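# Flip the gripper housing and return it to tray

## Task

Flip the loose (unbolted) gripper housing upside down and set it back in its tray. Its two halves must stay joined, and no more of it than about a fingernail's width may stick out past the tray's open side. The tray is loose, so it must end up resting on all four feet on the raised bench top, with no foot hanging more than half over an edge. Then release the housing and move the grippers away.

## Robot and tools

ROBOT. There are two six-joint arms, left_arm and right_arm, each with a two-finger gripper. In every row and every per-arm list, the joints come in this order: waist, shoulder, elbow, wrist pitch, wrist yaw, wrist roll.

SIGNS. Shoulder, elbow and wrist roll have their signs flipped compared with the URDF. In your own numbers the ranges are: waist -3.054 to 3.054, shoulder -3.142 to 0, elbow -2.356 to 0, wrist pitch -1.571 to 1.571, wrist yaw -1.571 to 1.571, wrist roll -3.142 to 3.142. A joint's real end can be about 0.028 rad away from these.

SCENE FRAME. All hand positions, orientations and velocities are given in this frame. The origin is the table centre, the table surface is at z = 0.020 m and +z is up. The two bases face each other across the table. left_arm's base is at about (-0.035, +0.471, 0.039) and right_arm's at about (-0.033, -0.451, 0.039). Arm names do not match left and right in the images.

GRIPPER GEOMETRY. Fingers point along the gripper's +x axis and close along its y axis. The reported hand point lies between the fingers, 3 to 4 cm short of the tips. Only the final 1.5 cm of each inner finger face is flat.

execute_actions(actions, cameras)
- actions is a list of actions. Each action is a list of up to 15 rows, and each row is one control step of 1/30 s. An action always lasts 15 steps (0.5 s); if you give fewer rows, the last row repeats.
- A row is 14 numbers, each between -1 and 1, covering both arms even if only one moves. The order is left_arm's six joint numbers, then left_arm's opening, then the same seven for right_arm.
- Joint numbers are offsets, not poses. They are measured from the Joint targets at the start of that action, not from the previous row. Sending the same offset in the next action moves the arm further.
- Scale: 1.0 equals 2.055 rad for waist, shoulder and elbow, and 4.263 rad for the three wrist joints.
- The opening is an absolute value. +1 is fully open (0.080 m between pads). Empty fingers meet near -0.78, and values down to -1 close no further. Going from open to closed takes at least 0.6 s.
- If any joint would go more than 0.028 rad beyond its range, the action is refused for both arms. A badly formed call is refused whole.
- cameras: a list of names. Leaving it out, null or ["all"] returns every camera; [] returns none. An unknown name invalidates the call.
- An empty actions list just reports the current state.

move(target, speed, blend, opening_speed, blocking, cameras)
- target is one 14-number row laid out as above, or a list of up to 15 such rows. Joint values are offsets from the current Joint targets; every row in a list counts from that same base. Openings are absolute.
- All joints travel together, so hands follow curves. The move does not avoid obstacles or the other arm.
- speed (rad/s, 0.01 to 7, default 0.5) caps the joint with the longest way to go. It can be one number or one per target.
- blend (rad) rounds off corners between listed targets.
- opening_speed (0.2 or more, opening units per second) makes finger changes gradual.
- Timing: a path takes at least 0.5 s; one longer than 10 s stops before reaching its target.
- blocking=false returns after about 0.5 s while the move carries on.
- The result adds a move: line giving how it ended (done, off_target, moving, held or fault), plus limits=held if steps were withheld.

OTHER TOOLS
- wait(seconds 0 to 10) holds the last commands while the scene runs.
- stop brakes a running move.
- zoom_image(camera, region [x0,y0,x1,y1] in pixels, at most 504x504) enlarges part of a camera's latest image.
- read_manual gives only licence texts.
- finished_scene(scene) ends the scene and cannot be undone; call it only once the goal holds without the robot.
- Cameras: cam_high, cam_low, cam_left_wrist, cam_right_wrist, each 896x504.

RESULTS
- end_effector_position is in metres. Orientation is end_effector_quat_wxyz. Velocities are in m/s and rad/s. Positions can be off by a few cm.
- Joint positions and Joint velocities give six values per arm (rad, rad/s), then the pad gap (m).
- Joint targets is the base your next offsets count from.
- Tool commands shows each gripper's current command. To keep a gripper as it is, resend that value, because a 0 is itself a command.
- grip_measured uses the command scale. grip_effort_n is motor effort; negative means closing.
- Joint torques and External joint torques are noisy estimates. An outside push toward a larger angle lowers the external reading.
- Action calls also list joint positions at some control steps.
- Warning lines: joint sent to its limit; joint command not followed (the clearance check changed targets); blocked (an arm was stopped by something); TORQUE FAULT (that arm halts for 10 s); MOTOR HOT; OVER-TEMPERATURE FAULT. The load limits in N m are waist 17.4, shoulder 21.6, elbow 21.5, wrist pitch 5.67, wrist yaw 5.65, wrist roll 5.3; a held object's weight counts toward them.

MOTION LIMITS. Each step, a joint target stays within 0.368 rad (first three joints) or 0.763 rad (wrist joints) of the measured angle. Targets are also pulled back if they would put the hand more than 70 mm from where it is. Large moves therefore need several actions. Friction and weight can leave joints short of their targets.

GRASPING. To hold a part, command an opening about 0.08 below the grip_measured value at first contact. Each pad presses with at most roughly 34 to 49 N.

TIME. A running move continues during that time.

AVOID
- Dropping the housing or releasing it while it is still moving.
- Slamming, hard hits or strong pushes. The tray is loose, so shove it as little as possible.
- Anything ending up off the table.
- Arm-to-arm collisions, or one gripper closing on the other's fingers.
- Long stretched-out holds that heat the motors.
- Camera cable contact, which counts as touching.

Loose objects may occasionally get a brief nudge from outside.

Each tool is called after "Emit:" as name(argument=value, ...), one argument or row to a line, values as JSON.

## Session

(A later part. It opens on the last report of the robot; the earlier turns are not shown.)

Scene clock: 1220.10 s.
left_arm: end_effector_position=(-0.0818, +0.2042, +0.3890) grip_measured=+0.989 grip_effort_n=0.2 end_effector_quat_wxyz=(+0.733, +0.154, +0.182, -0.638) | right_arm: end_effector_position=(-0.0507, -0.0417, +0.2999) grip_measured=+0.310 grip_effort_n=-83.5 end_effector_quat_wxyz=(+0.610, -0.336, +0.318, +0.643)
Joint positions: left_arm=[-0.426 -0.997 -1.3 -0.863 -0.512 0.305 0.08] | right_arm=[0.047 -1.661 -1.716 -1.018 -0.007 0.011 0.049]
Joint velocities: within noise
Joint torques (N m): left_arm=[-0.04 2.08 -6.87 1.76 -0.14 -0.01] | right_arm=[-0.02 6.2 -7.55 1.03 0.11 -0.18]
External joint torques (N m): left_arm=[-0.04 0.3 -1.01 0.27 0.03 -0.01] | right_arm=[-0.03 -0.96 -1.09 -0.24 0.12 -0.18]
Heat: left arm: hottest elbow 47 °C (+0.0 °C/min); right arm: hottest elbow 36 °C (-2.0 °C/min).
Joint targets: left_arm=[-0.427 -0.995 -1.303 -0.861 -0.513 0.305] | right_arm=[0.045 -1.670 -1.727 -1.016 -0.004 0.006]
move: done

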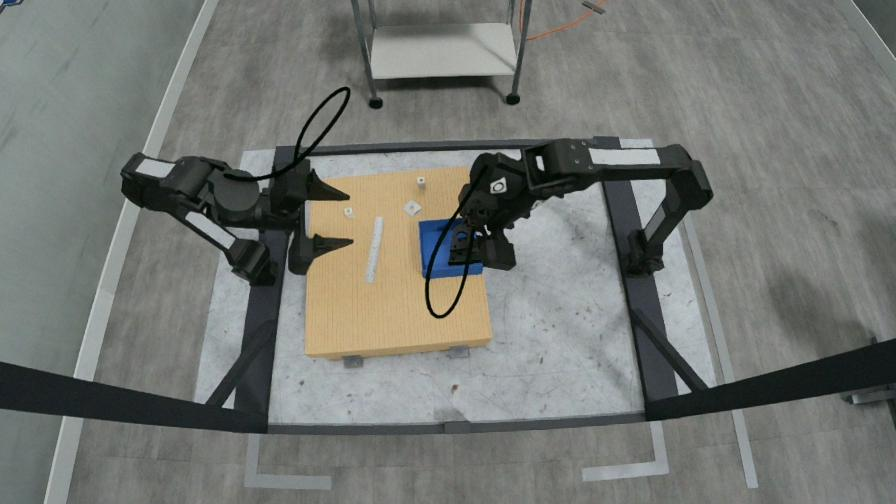

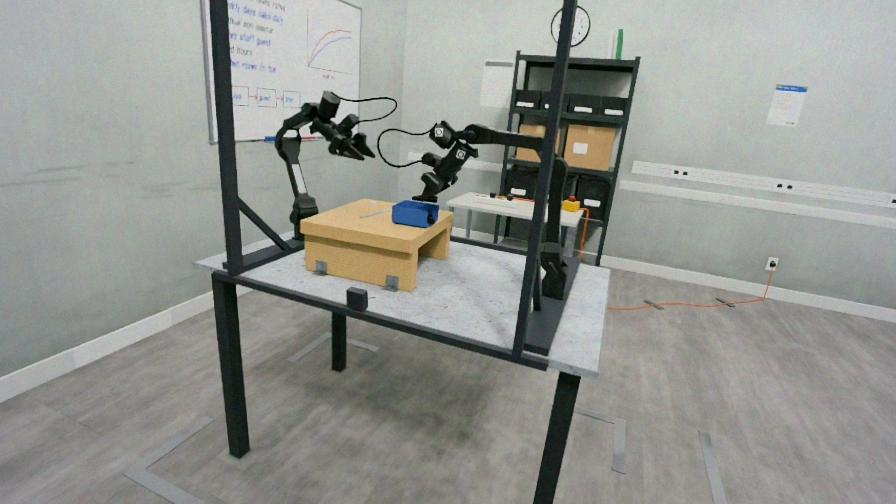

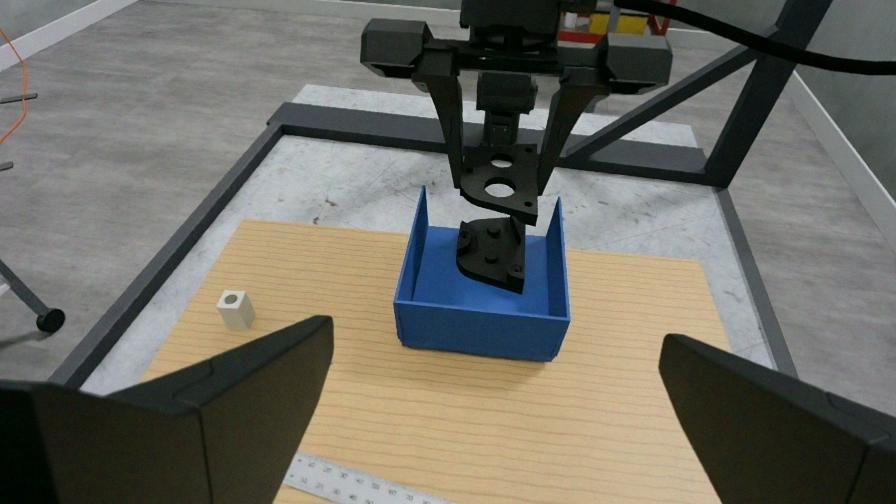

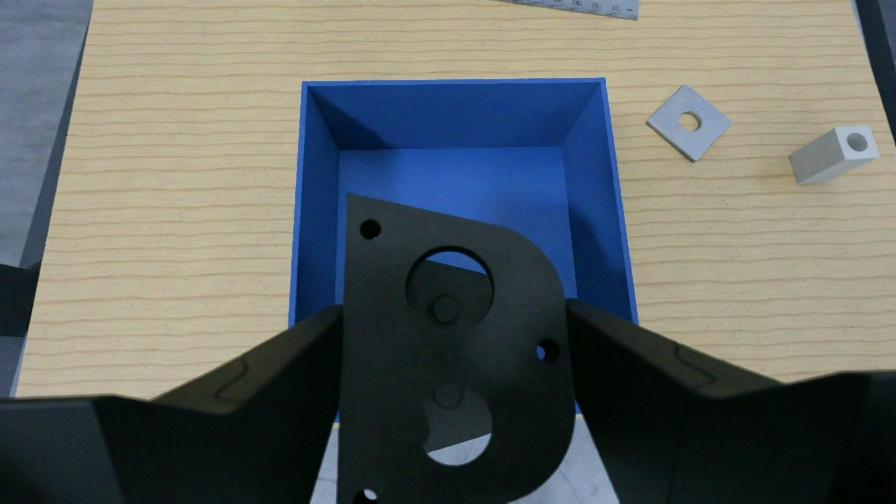

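Emit:
move(
  target=[0,0,0,0,0,0,0.988964,0,0.017,0.1022,0.0409,0,0,0.2],
  speed=0.12,
  cameras=["cam_left_wrist","cam_right_wrist","cam_low"],
)

Emit:
zoom_image(
  camera="cam_left_wrist",
  region=[400, 180, 600, 330],
)

Emit:
zoom_image(
  camera="cam_right_wrist",
  region=[300, 170, 620, 504],
)

Scene clock: 1230.30 s.
left_arm: end_effector_position=(-0.0818, +0.2042, +0.3890) grip_measured=+0.989 grip_effort_n=0.2 end_effector_quat_wxyz=(+0.733, +0.154, +0.182, -0.638) | right_arm: end_effector_position=(-0.0510, -0.0364, +0.2553) grip_measured=+0.310 grip_effort_n=-83.5 end_effector_quat_wxyz=(+0.609, -0.338, +0.320, +0.642)
Joint positions: left_arm=[-0.426 -0.997 -1.3 -0.863 -0.512 0.305 0.08] | right_arm=[0.047 -1.65 -1.526 -0.844 -0.007 0.011 0.049]
Joint velocities: within noise
Joint torques (N m): left_arm=[-0.04 2.09 -6.83 1.75 -0.13 -0.01] | right_arm=[-0.11 8.84 -5.42 1.04 0.13 -0.14]
External joint torques (N m): left_arm=[-0.04 0.22 -0.92 0.25 0.04 -0.01] | right_arm=[-0.15 1.68 1.13 -0.18 0.14 -0.14]
Heat: left arm: hottest elbow 47 °C (+0.0 °C/min); right arm: hottest elbow 36 °C (-3.0 °C/min).
Joint targets: left_arm=[-0.427 -0.995 -1.303 -0.861 -0.513 0.305] | right_arm=[0.045 -1.635 -1.517 -0.841 -0.004 0.007]
move: done
Images, in order (width x height): cam_low 896x504, cam_left_wrist 896x504, cam_right_wrist 896x504.

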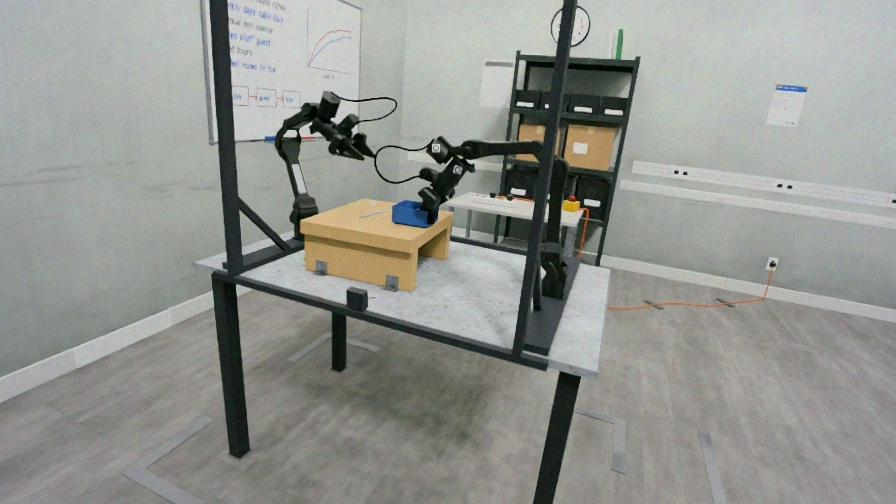

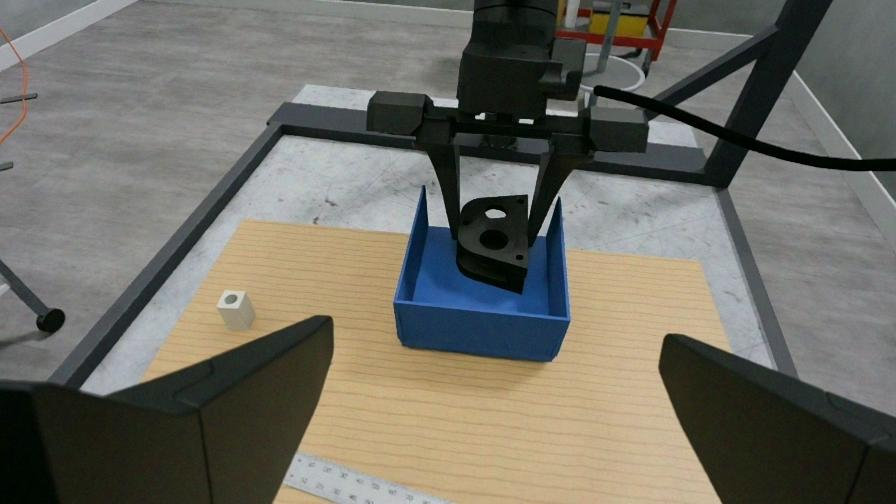

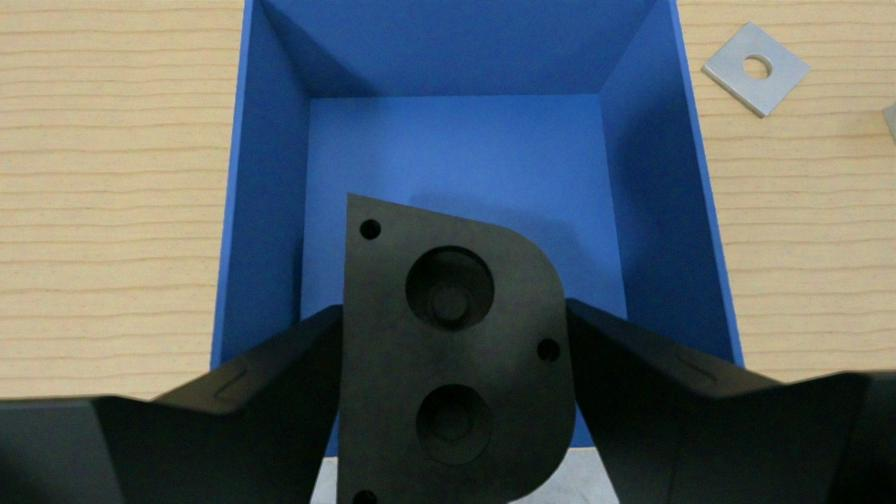

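Scaled by 2.520 from the camera's 896x504 image, which has a finer 1280x720 frame.

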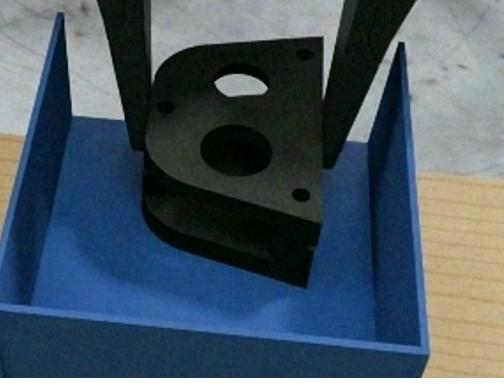

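Scaled by 1.509 from the camera's 896x504 image, which has a finer 1280x720 frame.

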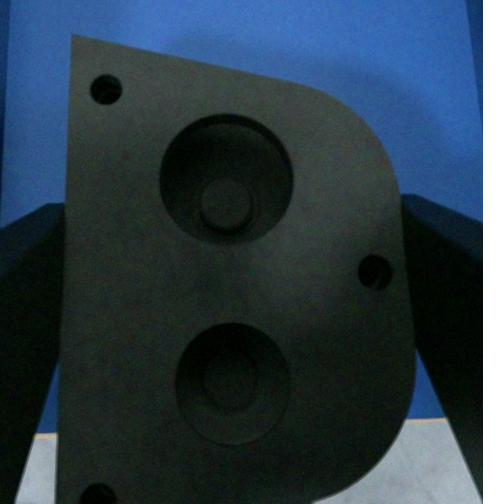

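Emit:
move(
  target=[0,0,0,0,0,0,0.988964,0,0.0006,0.0078,0.0034,0,0,0.2],
  speed=0.05,
  cameras=["cam_left_wrist"],
)

Emit:
zoom_image(
  camera="cam_left_wrist",
  region=[400, 180, 600, 330],
)

Scene clock: 1236.13 s.
left_arm: end_effector_position=(-0.0818, +0.2042, +0.3890) grip_measured=+0.989 grip_effort_n=0.2 end_effector_quat_wxyz=(+0.733, +0.154, +0.182, -0.638) | right_arm: end_effector_position=(-0.0510, -0.0363, +0.2524) grip_measured=+0.310 grip_effort_n=-83.5 end_effector_quat_wxyz=(+0.609, -0.337, +0.319, +0.643)
Joint positions: left_arm=[-0.426 -0.997 -1.3 -0.863 -0.512 0.305 0.08] | right_arm=[0.047 -1.647 -1.51 -0.829 -0.007 0.011 0.049]
Joint velocities: within noise
Joint torques (N m): left_arm=[-0.02 2.08 -6.86 1.75 -0.14 -0.01] | right_arm=[-0.1 8.61 -5.47 1.02 0.14 -0.14]
External joint torques (N m): left_arm=[-0.06 0.22 -0.94 0.24 0.04 -0.01] | right_arm=[-0.13 1.34 1.16 -0.21 0.14 -0.14]
Heat: left arm: hottest elbow 47 °C (+0.0 °C/min); right arm: hottest elbow 36 °C (-3.0 °C/min).
Joint targets: left_arm=[-0.427 -0.995 -1.303 -0.861 -0.513 0.305] | right_arm=[0.045 -1.634 -1.501 -0.827 -0.004 0.007]
move: done
Images, in order (width x height): cam_left_wrist 896x504.

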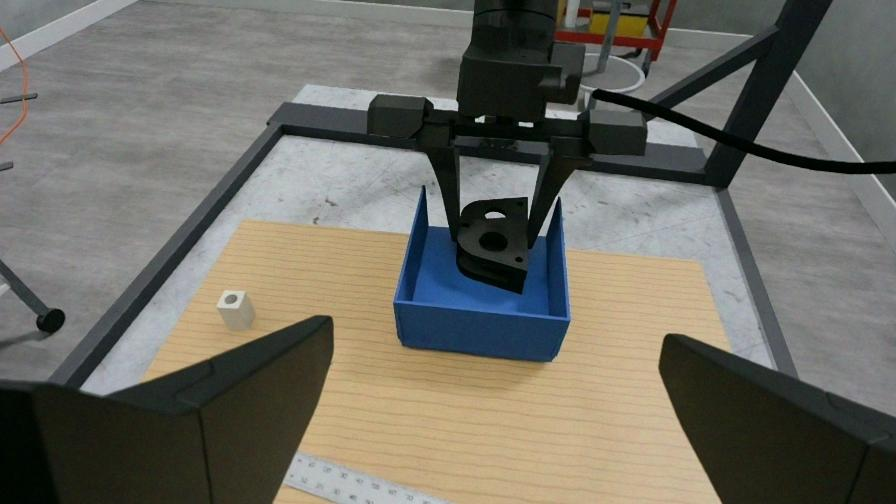

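Scaled by 2.520 from the camera's 896x504 image, which has a finer 1280x720 frame.

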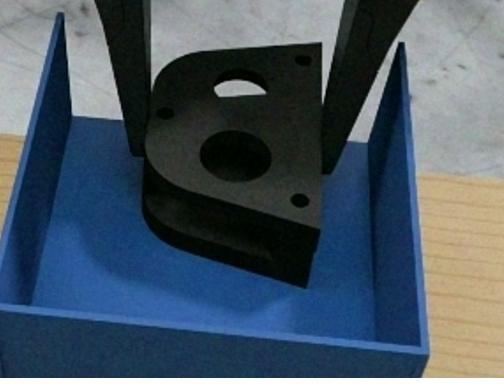

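Emit:
move(
  target=[0,0,0,0,0,0,0.988964,0,0.0006,0.0078,0.0034,0,0,0.2],
  speed=0.05,
  cameras=["cam_left_wrist"],
)

Emit:
zoom_image(
  camera="cam_left_wrist",
  region=[400, 180, 600, 330],
)

Scene clock: 1244.73 s.
left_arm: end_effector_position=(-0.0818, +0.2042, +0.3890) grip_measured=+0.989 grip_effort_n=0.2 end_effector_quat_wxyz=(+0.733, +0.154, +0.182, -0.638) | right_arm: end_effector_position=(-0.0510, -0.0363, +0.2515) grip_measured=+0.310 grip_effort_n=-83.5 end_effector_quat_wxyz=(+0.610, -0.335, +0.317, +0.644)
Joint positions: left_arm=[-0.426 -0.997 -1.3 -0.863 -0.512 0.305 0.08] | right_arm=[0.047 -1.641 -1.497 -0.814 -0.007 0.011 0.049]
Joint velocities: within noise
Joint torques (N m): left_arm=[-0.02 2.08 -6.85 1.75 -0.14 0] | right_arm=[-0.12 8.12 -5.1 0.99 0.14 -0.16]
External joint torques (N m): left_arm=[-0.03 0.21 -0.95 0.26 0.04 0] | right_arm=[-0.13 0.91 1.59 -0.28 0.15 -0.16]
Heat: left arm: hottest elbow 47 °C (+0.0 °C/min); right arm: hottest wrist pitch 37 °C (+1.0 °C/min).
Joint targets: left_arm=[-0.427 -0.995 -1.303 -0.861 -0.513 0.305] | right_arm=[0.045 -1.633 -1.485 -0.812 -0.004 0.007]
move: done
Images, in order (width x height): cam_left_wrist 896x504.

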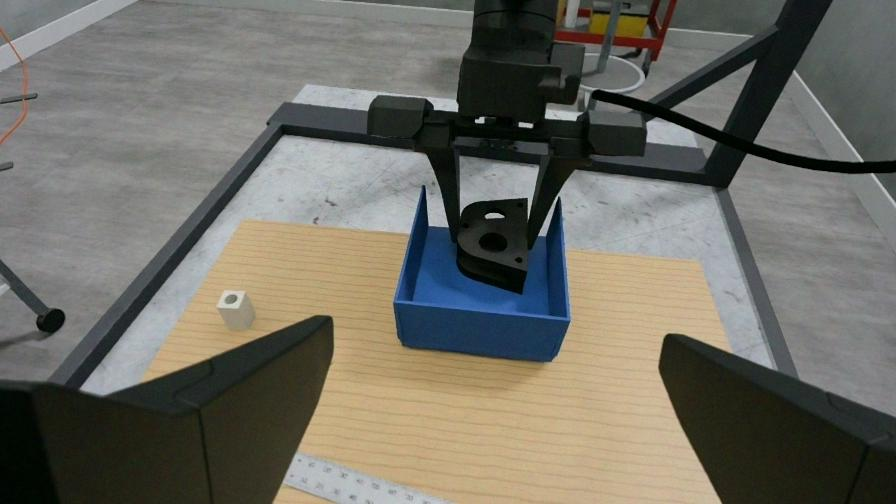

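Scaled by 2.520 from the camera's 896x504 image, which has a finer 1280x720 frame.

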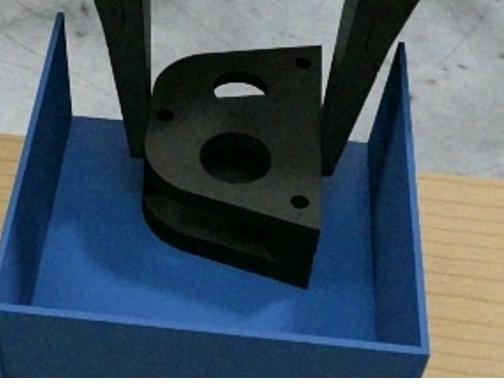

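Emit:
move(
  target=[0,0,0,0,0,0,0.988964,0,0,0,0,0,0,0.45],
  opening_speed=0.3,
  cameras=["cam_left_wrist","cam_right_wrist"],
)

Emit:
zoom_image(
  camera="cam_left_wrist",
  region=[400, 180, 600, 330],
)

Scene clock: 1250.80 s.
left_arm: end_effector_position=(-0.0818, +0.2042, +0.3890) grip_measured=+0.989 grip_effort_n=0.2 end_effector_quat_wxyz=(+0.733, +0.154, +0.182, -0.638) | right_arm: end_effector_position=(-0.0510, -0.0367, +0.2504) grip_measured=+0.446 grip_effort_n=17.0 end_effector_quat_wxyz=(+0.610, -0.336, +0.318, +0.644)
Joint positions: left_arm=[-0.426 -0.997 -1.3 -0.863 -0.512 0.305 0.08] | right_arm=[0.047 -1.641 -1.494 -0.813 -0.007 0.011 0.055]
Joint velocities: within noise
Joint torques (N m): left_arm=[-0.04 2.06 -6.85 1.75 -0.14 -0.02] | right_arm=[0.04 8.18 -5.53 0.94 0.15 -0.17]
External joint torques (N m): left_arm=[-0.04 0.25 -0.98 0.27 0.03 -0.01] | right_arm=[0.05 1.02 1.1 -0.31 0.15 -0.17]
Heat: left arm: hottest elbow 47 °C (+0.0 °C/min); right arm: hottest wrist pitch 37 °C (+1.0 °C/min).
Joint targets: left_arm=[-0.427 -0.995 -1.303 -0.861 -0.513 0.305] | right_arm=[0.045 -1.633 -1.485 -0.812 -0.004 0.007]
move: done
Images, in order (width x height): cam_left_wrist 896x504, cam_right_wrist 896x504.

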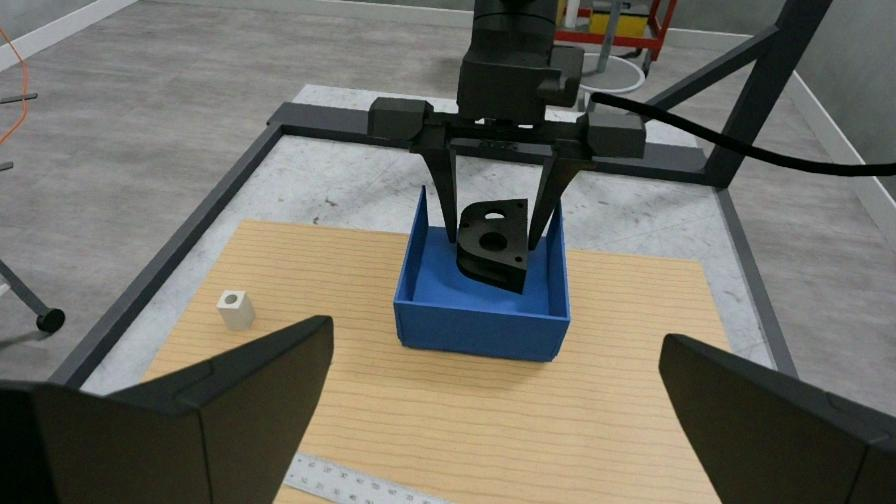

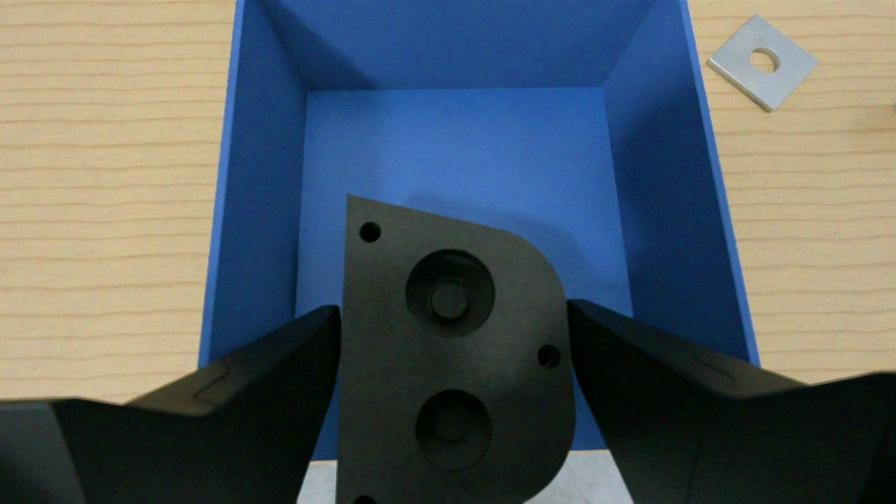

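Scaled by 2.520 from the camera's 896x504 image, which has a finer 1280x720 frame.

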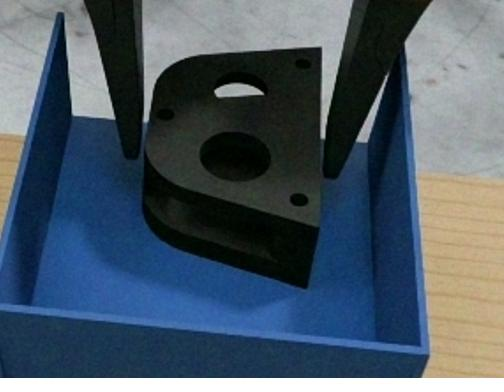

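Emit:
move(
  target=[
    [0,0,0,0,0,0,0.988964,0,0.0018,0.0234,0.0102,0,0,0.45],
    [0,0,0,0,0,0,0.988964,0,0.0018,0.0234,0.0102,0,0,0.25],
  ],
  speed=0.06,
  opening_speed=0.3,
  cameras=["cam_left_wrist","cam_right_wrist"],
)

Emit:
zoom_image(
  camera="cam_left_wrist",
  region=[400, 180, 600, 330],
)

Scene clock: 1259.30 s.
left_arm: end_effector_position=(-0.0818, +0.2042, +0.3890) grip_measured=+0.989 grip_effort_n=-0.2 end_effector_quat_wxyz=(+0.733, +0.154, +0.182, -0.638) | right_arm: end_effector_position=(-0.0509, -0.0368, +0.2377) grip_measured=+0.318 grip_effort_n=-83.5 end_effector_quat_wxyz=(+0.609, -0.337, +0.319, +0.643)
Joint positions: left_arm=[-0.426 -0.997 -1.3 -0.863 -0.512 0.305 0.08] | right_arm=[0.047 -1.641 -1.446 -0.771 -0.007 0.011 0.049]
Joint velocities: within noise
Joint torques (N m): left_arm=[-0.04 2.08 -6.86 1.75 -0.14 -0.01] | right_arm=[-0.06 8.43 -5.68 1 0.14 -0.17]
External joint torques (N m): left_arm=[-0.04 0.19 -0.95 0.27 0.03 -0.01] | right_arm=[-0.08 1.19 1 -0.25 0.15 -0.17]
Heat: left arm: hottest elbow 47 °C (+0.0 °C/min); right arm: hottest wrist pitch 37 °C (+1.0 °C/min).
Joint targets: left_arm=[-0.427 -0.995 -1.303 -0.861 -0.513 0.305] | right_arm=[0.045 -1.629 -1.437 -0.769 -0.004 0.007]
move: done
Images, in order (width x height): cam_left_wrist 896x504, cam_right_wrist 896x504.

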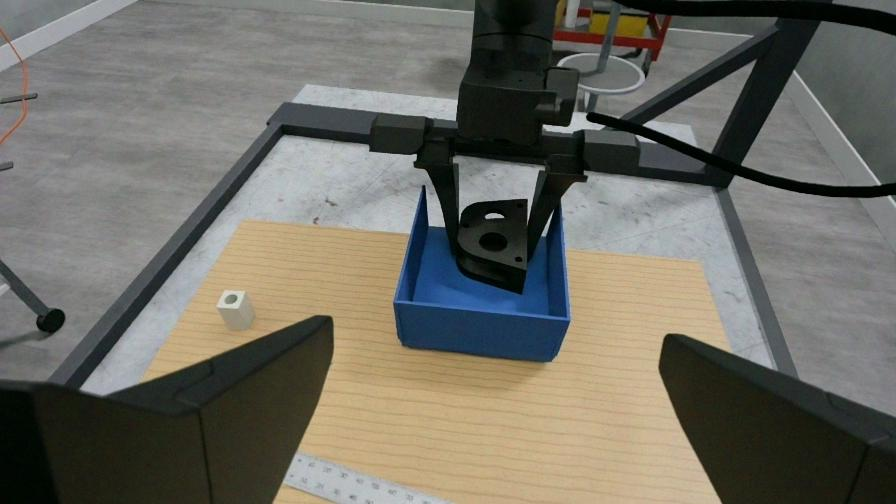

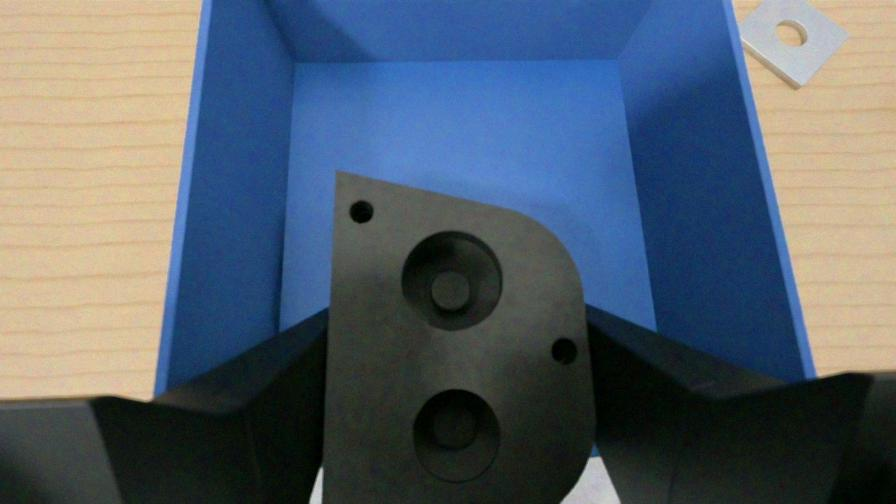

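Scaled by 2.520 from the camera's 896x504 image, which has a finer 1280x720 frame.

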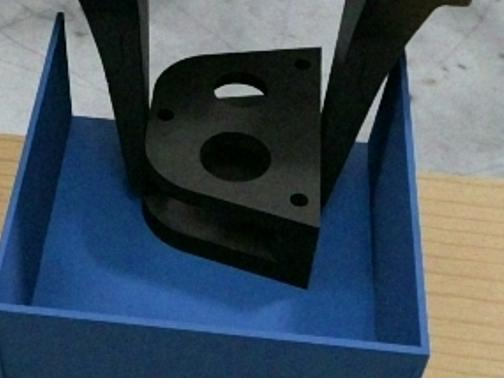

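Emit:
move(
  target=[
    [0,0,0,0,0,0,0.988964,0,0,0,0,0,0,0.45],
    [0,0,0,0,0,0,0.988964,0,0.0594,-0.0628,-0.0584,0,0,0.45],
    [0,0,0,0,0,0,0.988964,0,0.3061,0.164,0.0396,0,0,-0.8],
    [0,0,0,0,0,0,0.988964,0.0074,0.188,0.5923,0.4203,0.0027,-0.0016,-0.8],
  ],
  speed=[0.2,0.2,0.7,0.5],
)

Emit:
zoom_image(
  camera="cam_low",
  region=[370, 170, 490, 250],
)

Scene clock: 1294.70 s.
left_arm: end_effector_position=(-0.0818, +0.2042, +0.3890) grip_measured=+0.989 grip_effort_n=0.2 end_effector_quat_wxyz=(+0.733, +0.154, +0.182, -0.638) | right_arm: end_effector_position=(-0.0495, -0.1186, +0.2187) grip_measured=-0.797 grip_effort_n=-18.4 end_effector_quat_wxyz=(+0.690, +0.002, -0.005, +0.724)
Joint positions: left_arm=[-0.426 -0.997 -1.3 -0.863 -0.512 0.305 0.08] | right_arm=[0.057 -1.237 -0.227 1.02 0.004 0.004 0]
Joint velocities: within noise
Joint torques (N m): left_arm=[-0.01 2.05 -6.85 1.75 -0.14 -0.01] | right_arm=[0.34 2.76 -4.46 1.49 0.22 -0.14]
External joint torques (N m): left_arm=[-0.02 0.16 -0.87 0.23 0.04 -0.01] | right_arm=[0.32 -0.36 1.17 -0.2 0.22 -0.14]
Heat: left arm: hottest elbow 47 °C (+0.0 °C/min); right arm: hottest wrist pitch 37 °C (+1.0 °C/min).
Joint targets: left_arm=[-0.427 -0.995 -1.303 -0.861 -0.513 0.305] | right_arm=[0.060 -1.243 -0.219 1.023 0.008 0.000]
move: done

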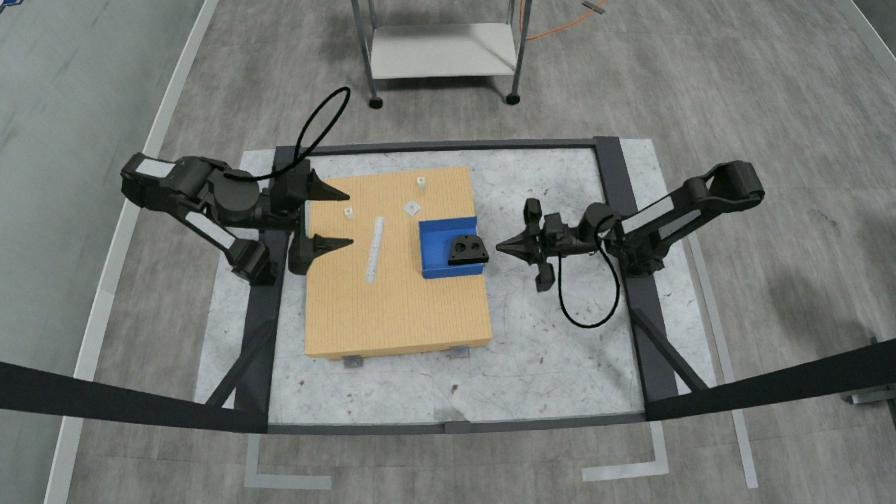

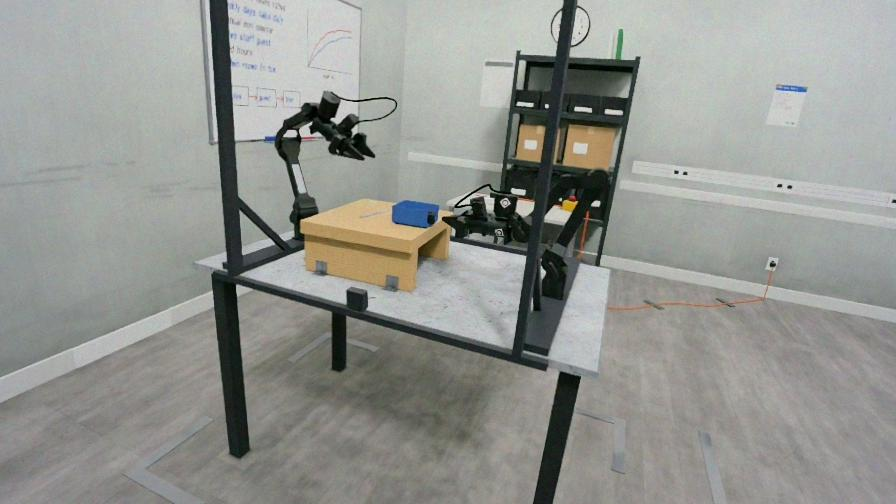

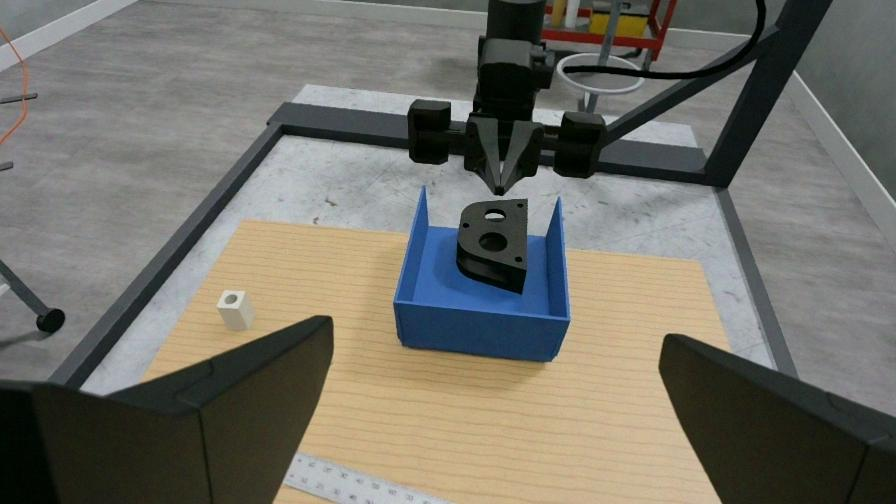

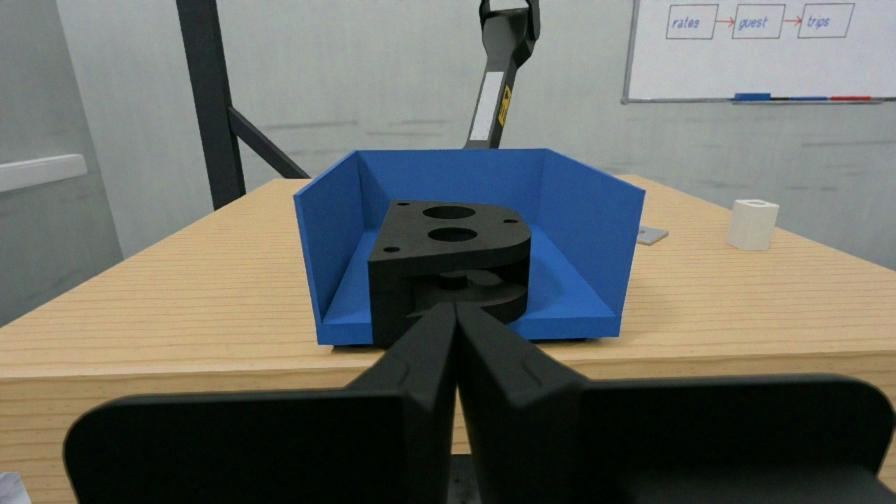

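Scaled by 4.200 from the camera's 896x504 image, which has a finer 1280x720 frame.

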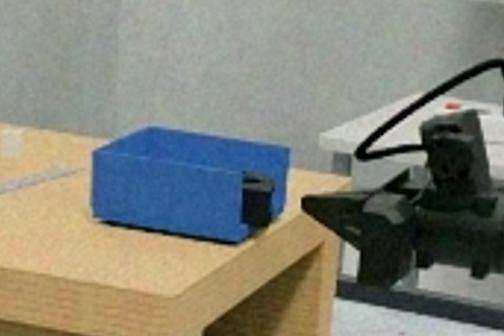

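Emit:
zoom_image(
  camera="cam_right_wrist",
  region=[290, 140, 660, 360],
)

Scaled by 1.362 from the camera's 896x504 image, which has a finer 1280x720 frame.

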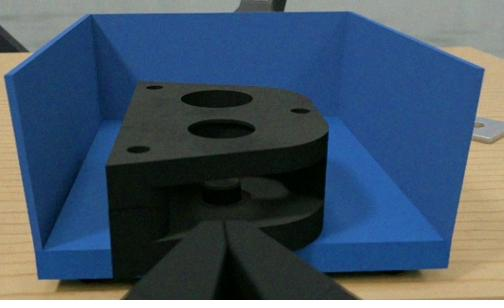

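Emit:
move(
  target=[
    [0,0,0,0,0,0,0.988964,-0.006,0.1183,-0.4287,-0.3807,-0.0023,0.001,-0.8],
    [0,0,0,0,0,0,0.988964,-0.006,-0.3108,-0.902,-0.5713,-0.0023,0.001,0.5],
  ],
  speed=0.7,
)

Scene clock: 1352.40 s.
left_arm: end_effector_position=(-0.0818, +0.2042, +0.3890) grip_measured=+0.989 grip_effort_n=0.2 end_effector_quat_wxyz=(+0.733, +0.154, +0.182, -0.638) | right_arm: end_effector_position=(-0.0506, -0.0493, +0.2960) grip_measured=+0.496 grip_effort_n=17.0 end_effector_quat_wxyz=(+0.567, -0.416, +0.393, +0.593)
Joint positions: left_arm=[-0.426 -0.997 -1.3 -0.863 -0.512 0.305 0.08] | right_arm=[0.051 -1.87 -2.064 -1.412 0.003 0.004 0.057]
Joint velocities: within noise
Joint torques (N m): left_arm=[-0.06 2.07 -6.84 1.75 -0.14 -0.01] | right_arm=[-0.3 7.14 -6.65 0.5 -0.18 0.04]
External joint torques (N m): left_arm=[-0.03 0.15 -0.9 0.25 0.02 -0.01] | right_arm=[-0.34 -0.99 -0.85 -0.4 -0.17 0.04]
Heat: left arm: hottest elbow 47 °C (+0.0 °C/min); right arm: hottest wrist pitch 38 °C (+1.0 °C/min).
Joint targets: left_arm=[-0.427 -0.995 -1.303 -0.861 -0.513 0.305] | right_arm=[0.048 -1.882 -2.073 -1.413 -0.002 0.004]
move: done

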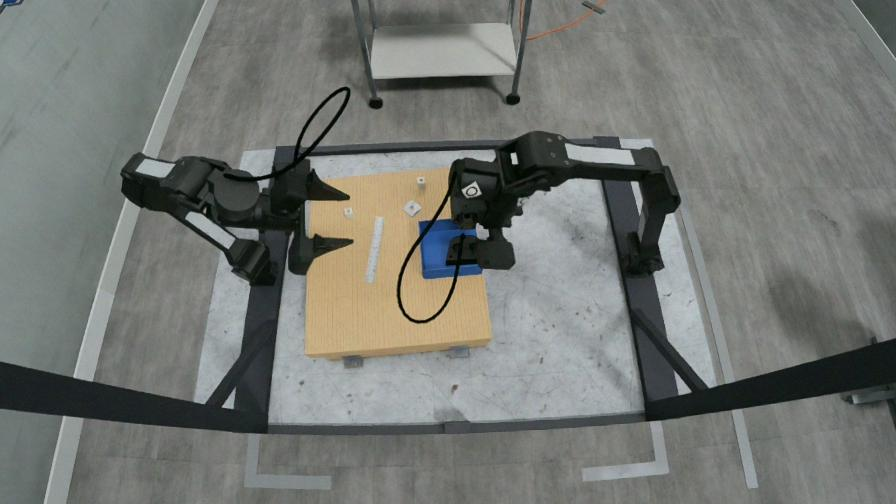

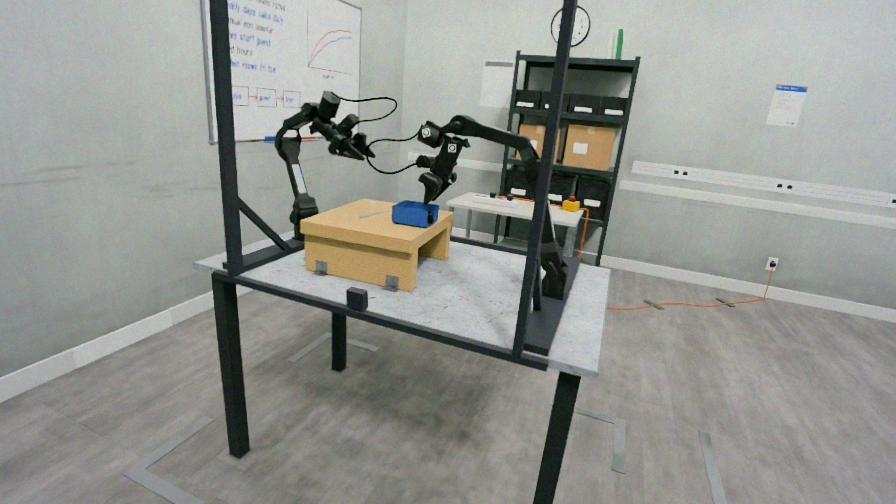

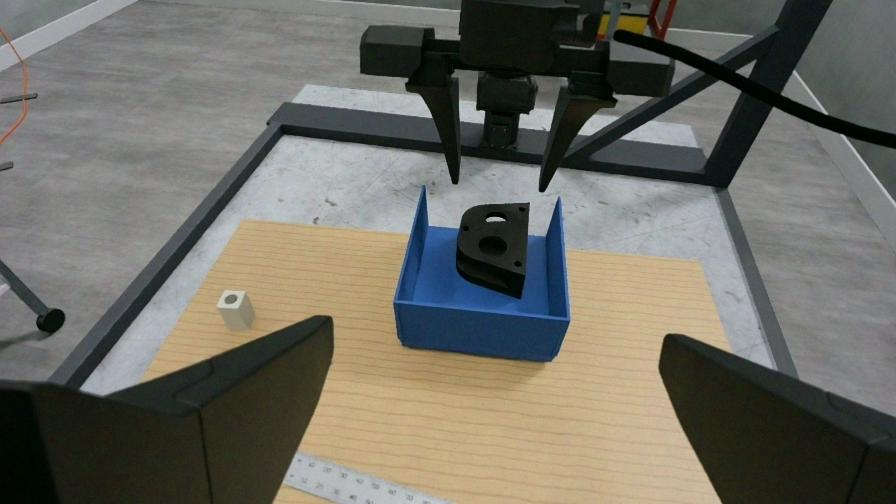

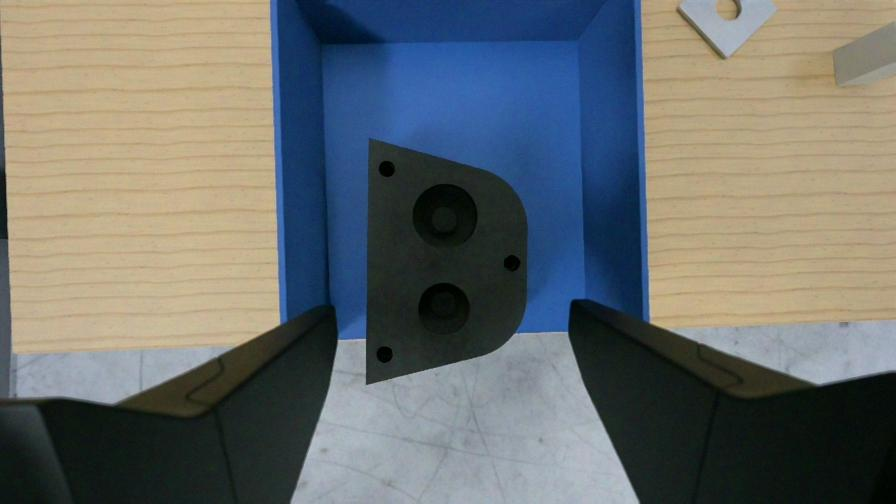

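Emit:
move(
  target=[0,0,0,0,0,0,0.988964,0,0.0344,0.1463,0.0539,0,0,0.5],
  speed=0.12,
  cameras=["cam_left_wrist","cam_right_wrist","cam_low"],
)

Emit:
zoom_image(
  camera="cam_left_wrist",
  region=[370, 150, 600, 350],
)

Emit:
zoom_image(
  camera="cam_low",
  region=[370, 160, 490, 240],
)

Scene clock: 1362.10 s.
left_arm: end_effector_position=(-0.0818, +0.2042, +0.3890) grip_measured=+0.989 grip_effort_n=0.2 end_effector_quat_wxyz=(+0.733, +0.154, +0.182, -0.638) | right_arm: end_effector_position=(-0.0509, -0.0444, +0.2416) grip_measured=+0.497 grip_effort_n=17.0 end_effector_quat_wxyz=(+0.565, -0.419, +0.396, +0.591)
Joint positions: left_arm=[-0.426 -0.997 -1.3 -0.863 -0.512 0.305 0.08] | right_arm=[0.051 -1.825 -1.781 -1.185 0.003 0.004 0.057]
Joint velocities: within noise
Joint torques (N m): left_arm=[-0.03 2.06 -6.85 1.76 -0.14 -0.01] | right_arm=[-0.26 9.83 -5.12 0.7 -0.19 0]
External joint torques (N m): left_arm=[-0.03 0.19 -0.95 0.27 0.03 -0.01] | right_arm=[-0.29 1.71 1.06 -0.2 -0.19 0]
Heat: left arm: hottest elbow 47 °C (+0.0 °C/min); right arm: hottest wrist pitch 38 °C (+1.0 °C/min).
Joint targets: left_arm=[-0.427 -0.995 -1.303 -0.861 -0.513 0.305] | right_arm=[0.048 -1.811 -1.772 -1.183 -0.002 0.004]
move: done
Images, in order (width x height): cam_low 896x504, cam_left_wrist 896x504, cam_right_wrist 896x504.

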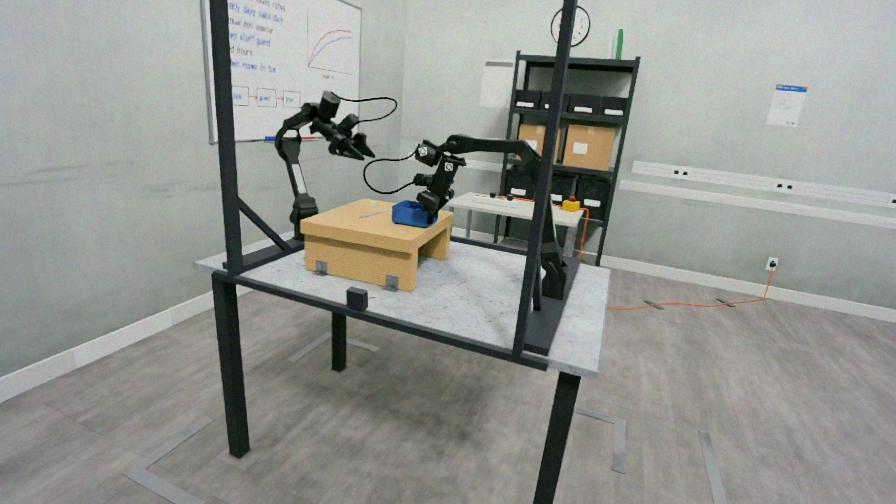

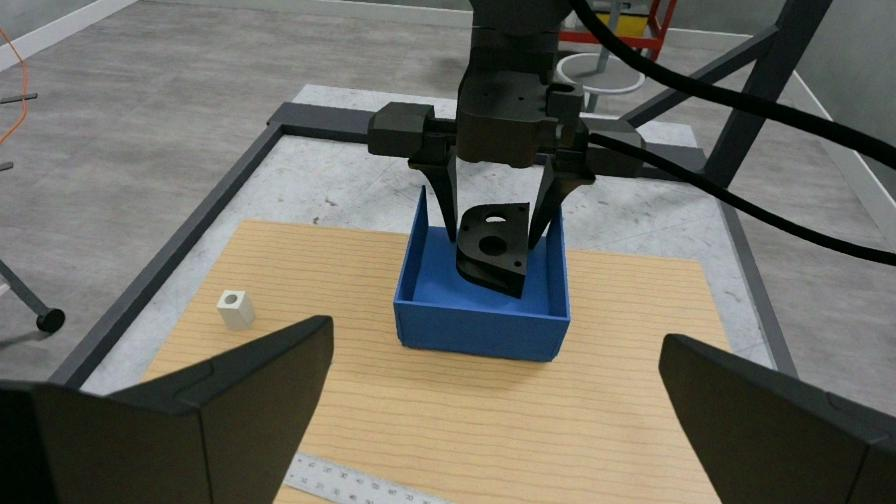

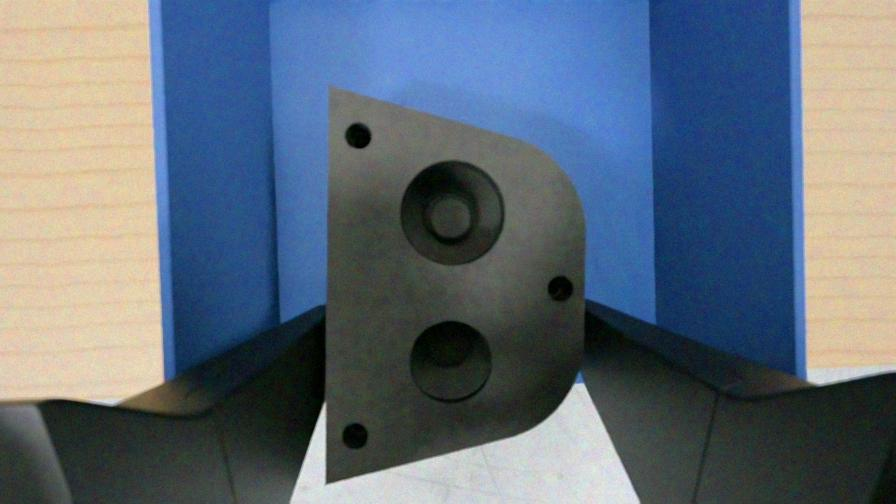

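Scaled by 2.191 from the camera's 896x504 image, which has a finer 1280x720 frame.

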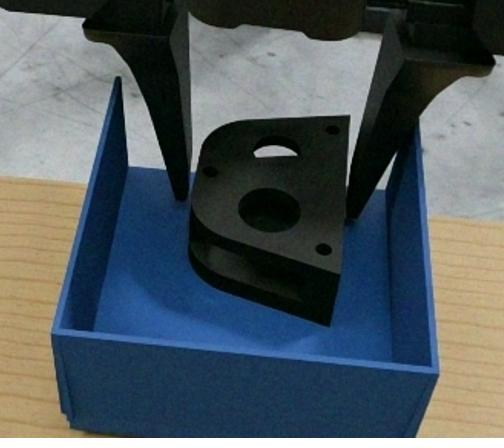

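Scaled by 4.200 from the camera's 896x504 image, which has a finer 1280x720 frame.

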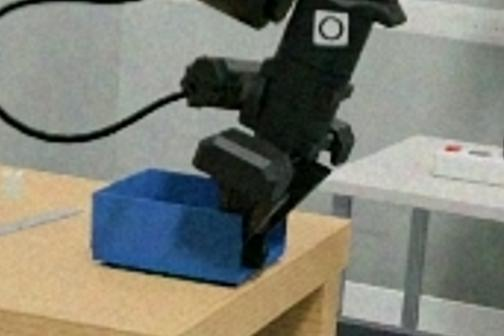

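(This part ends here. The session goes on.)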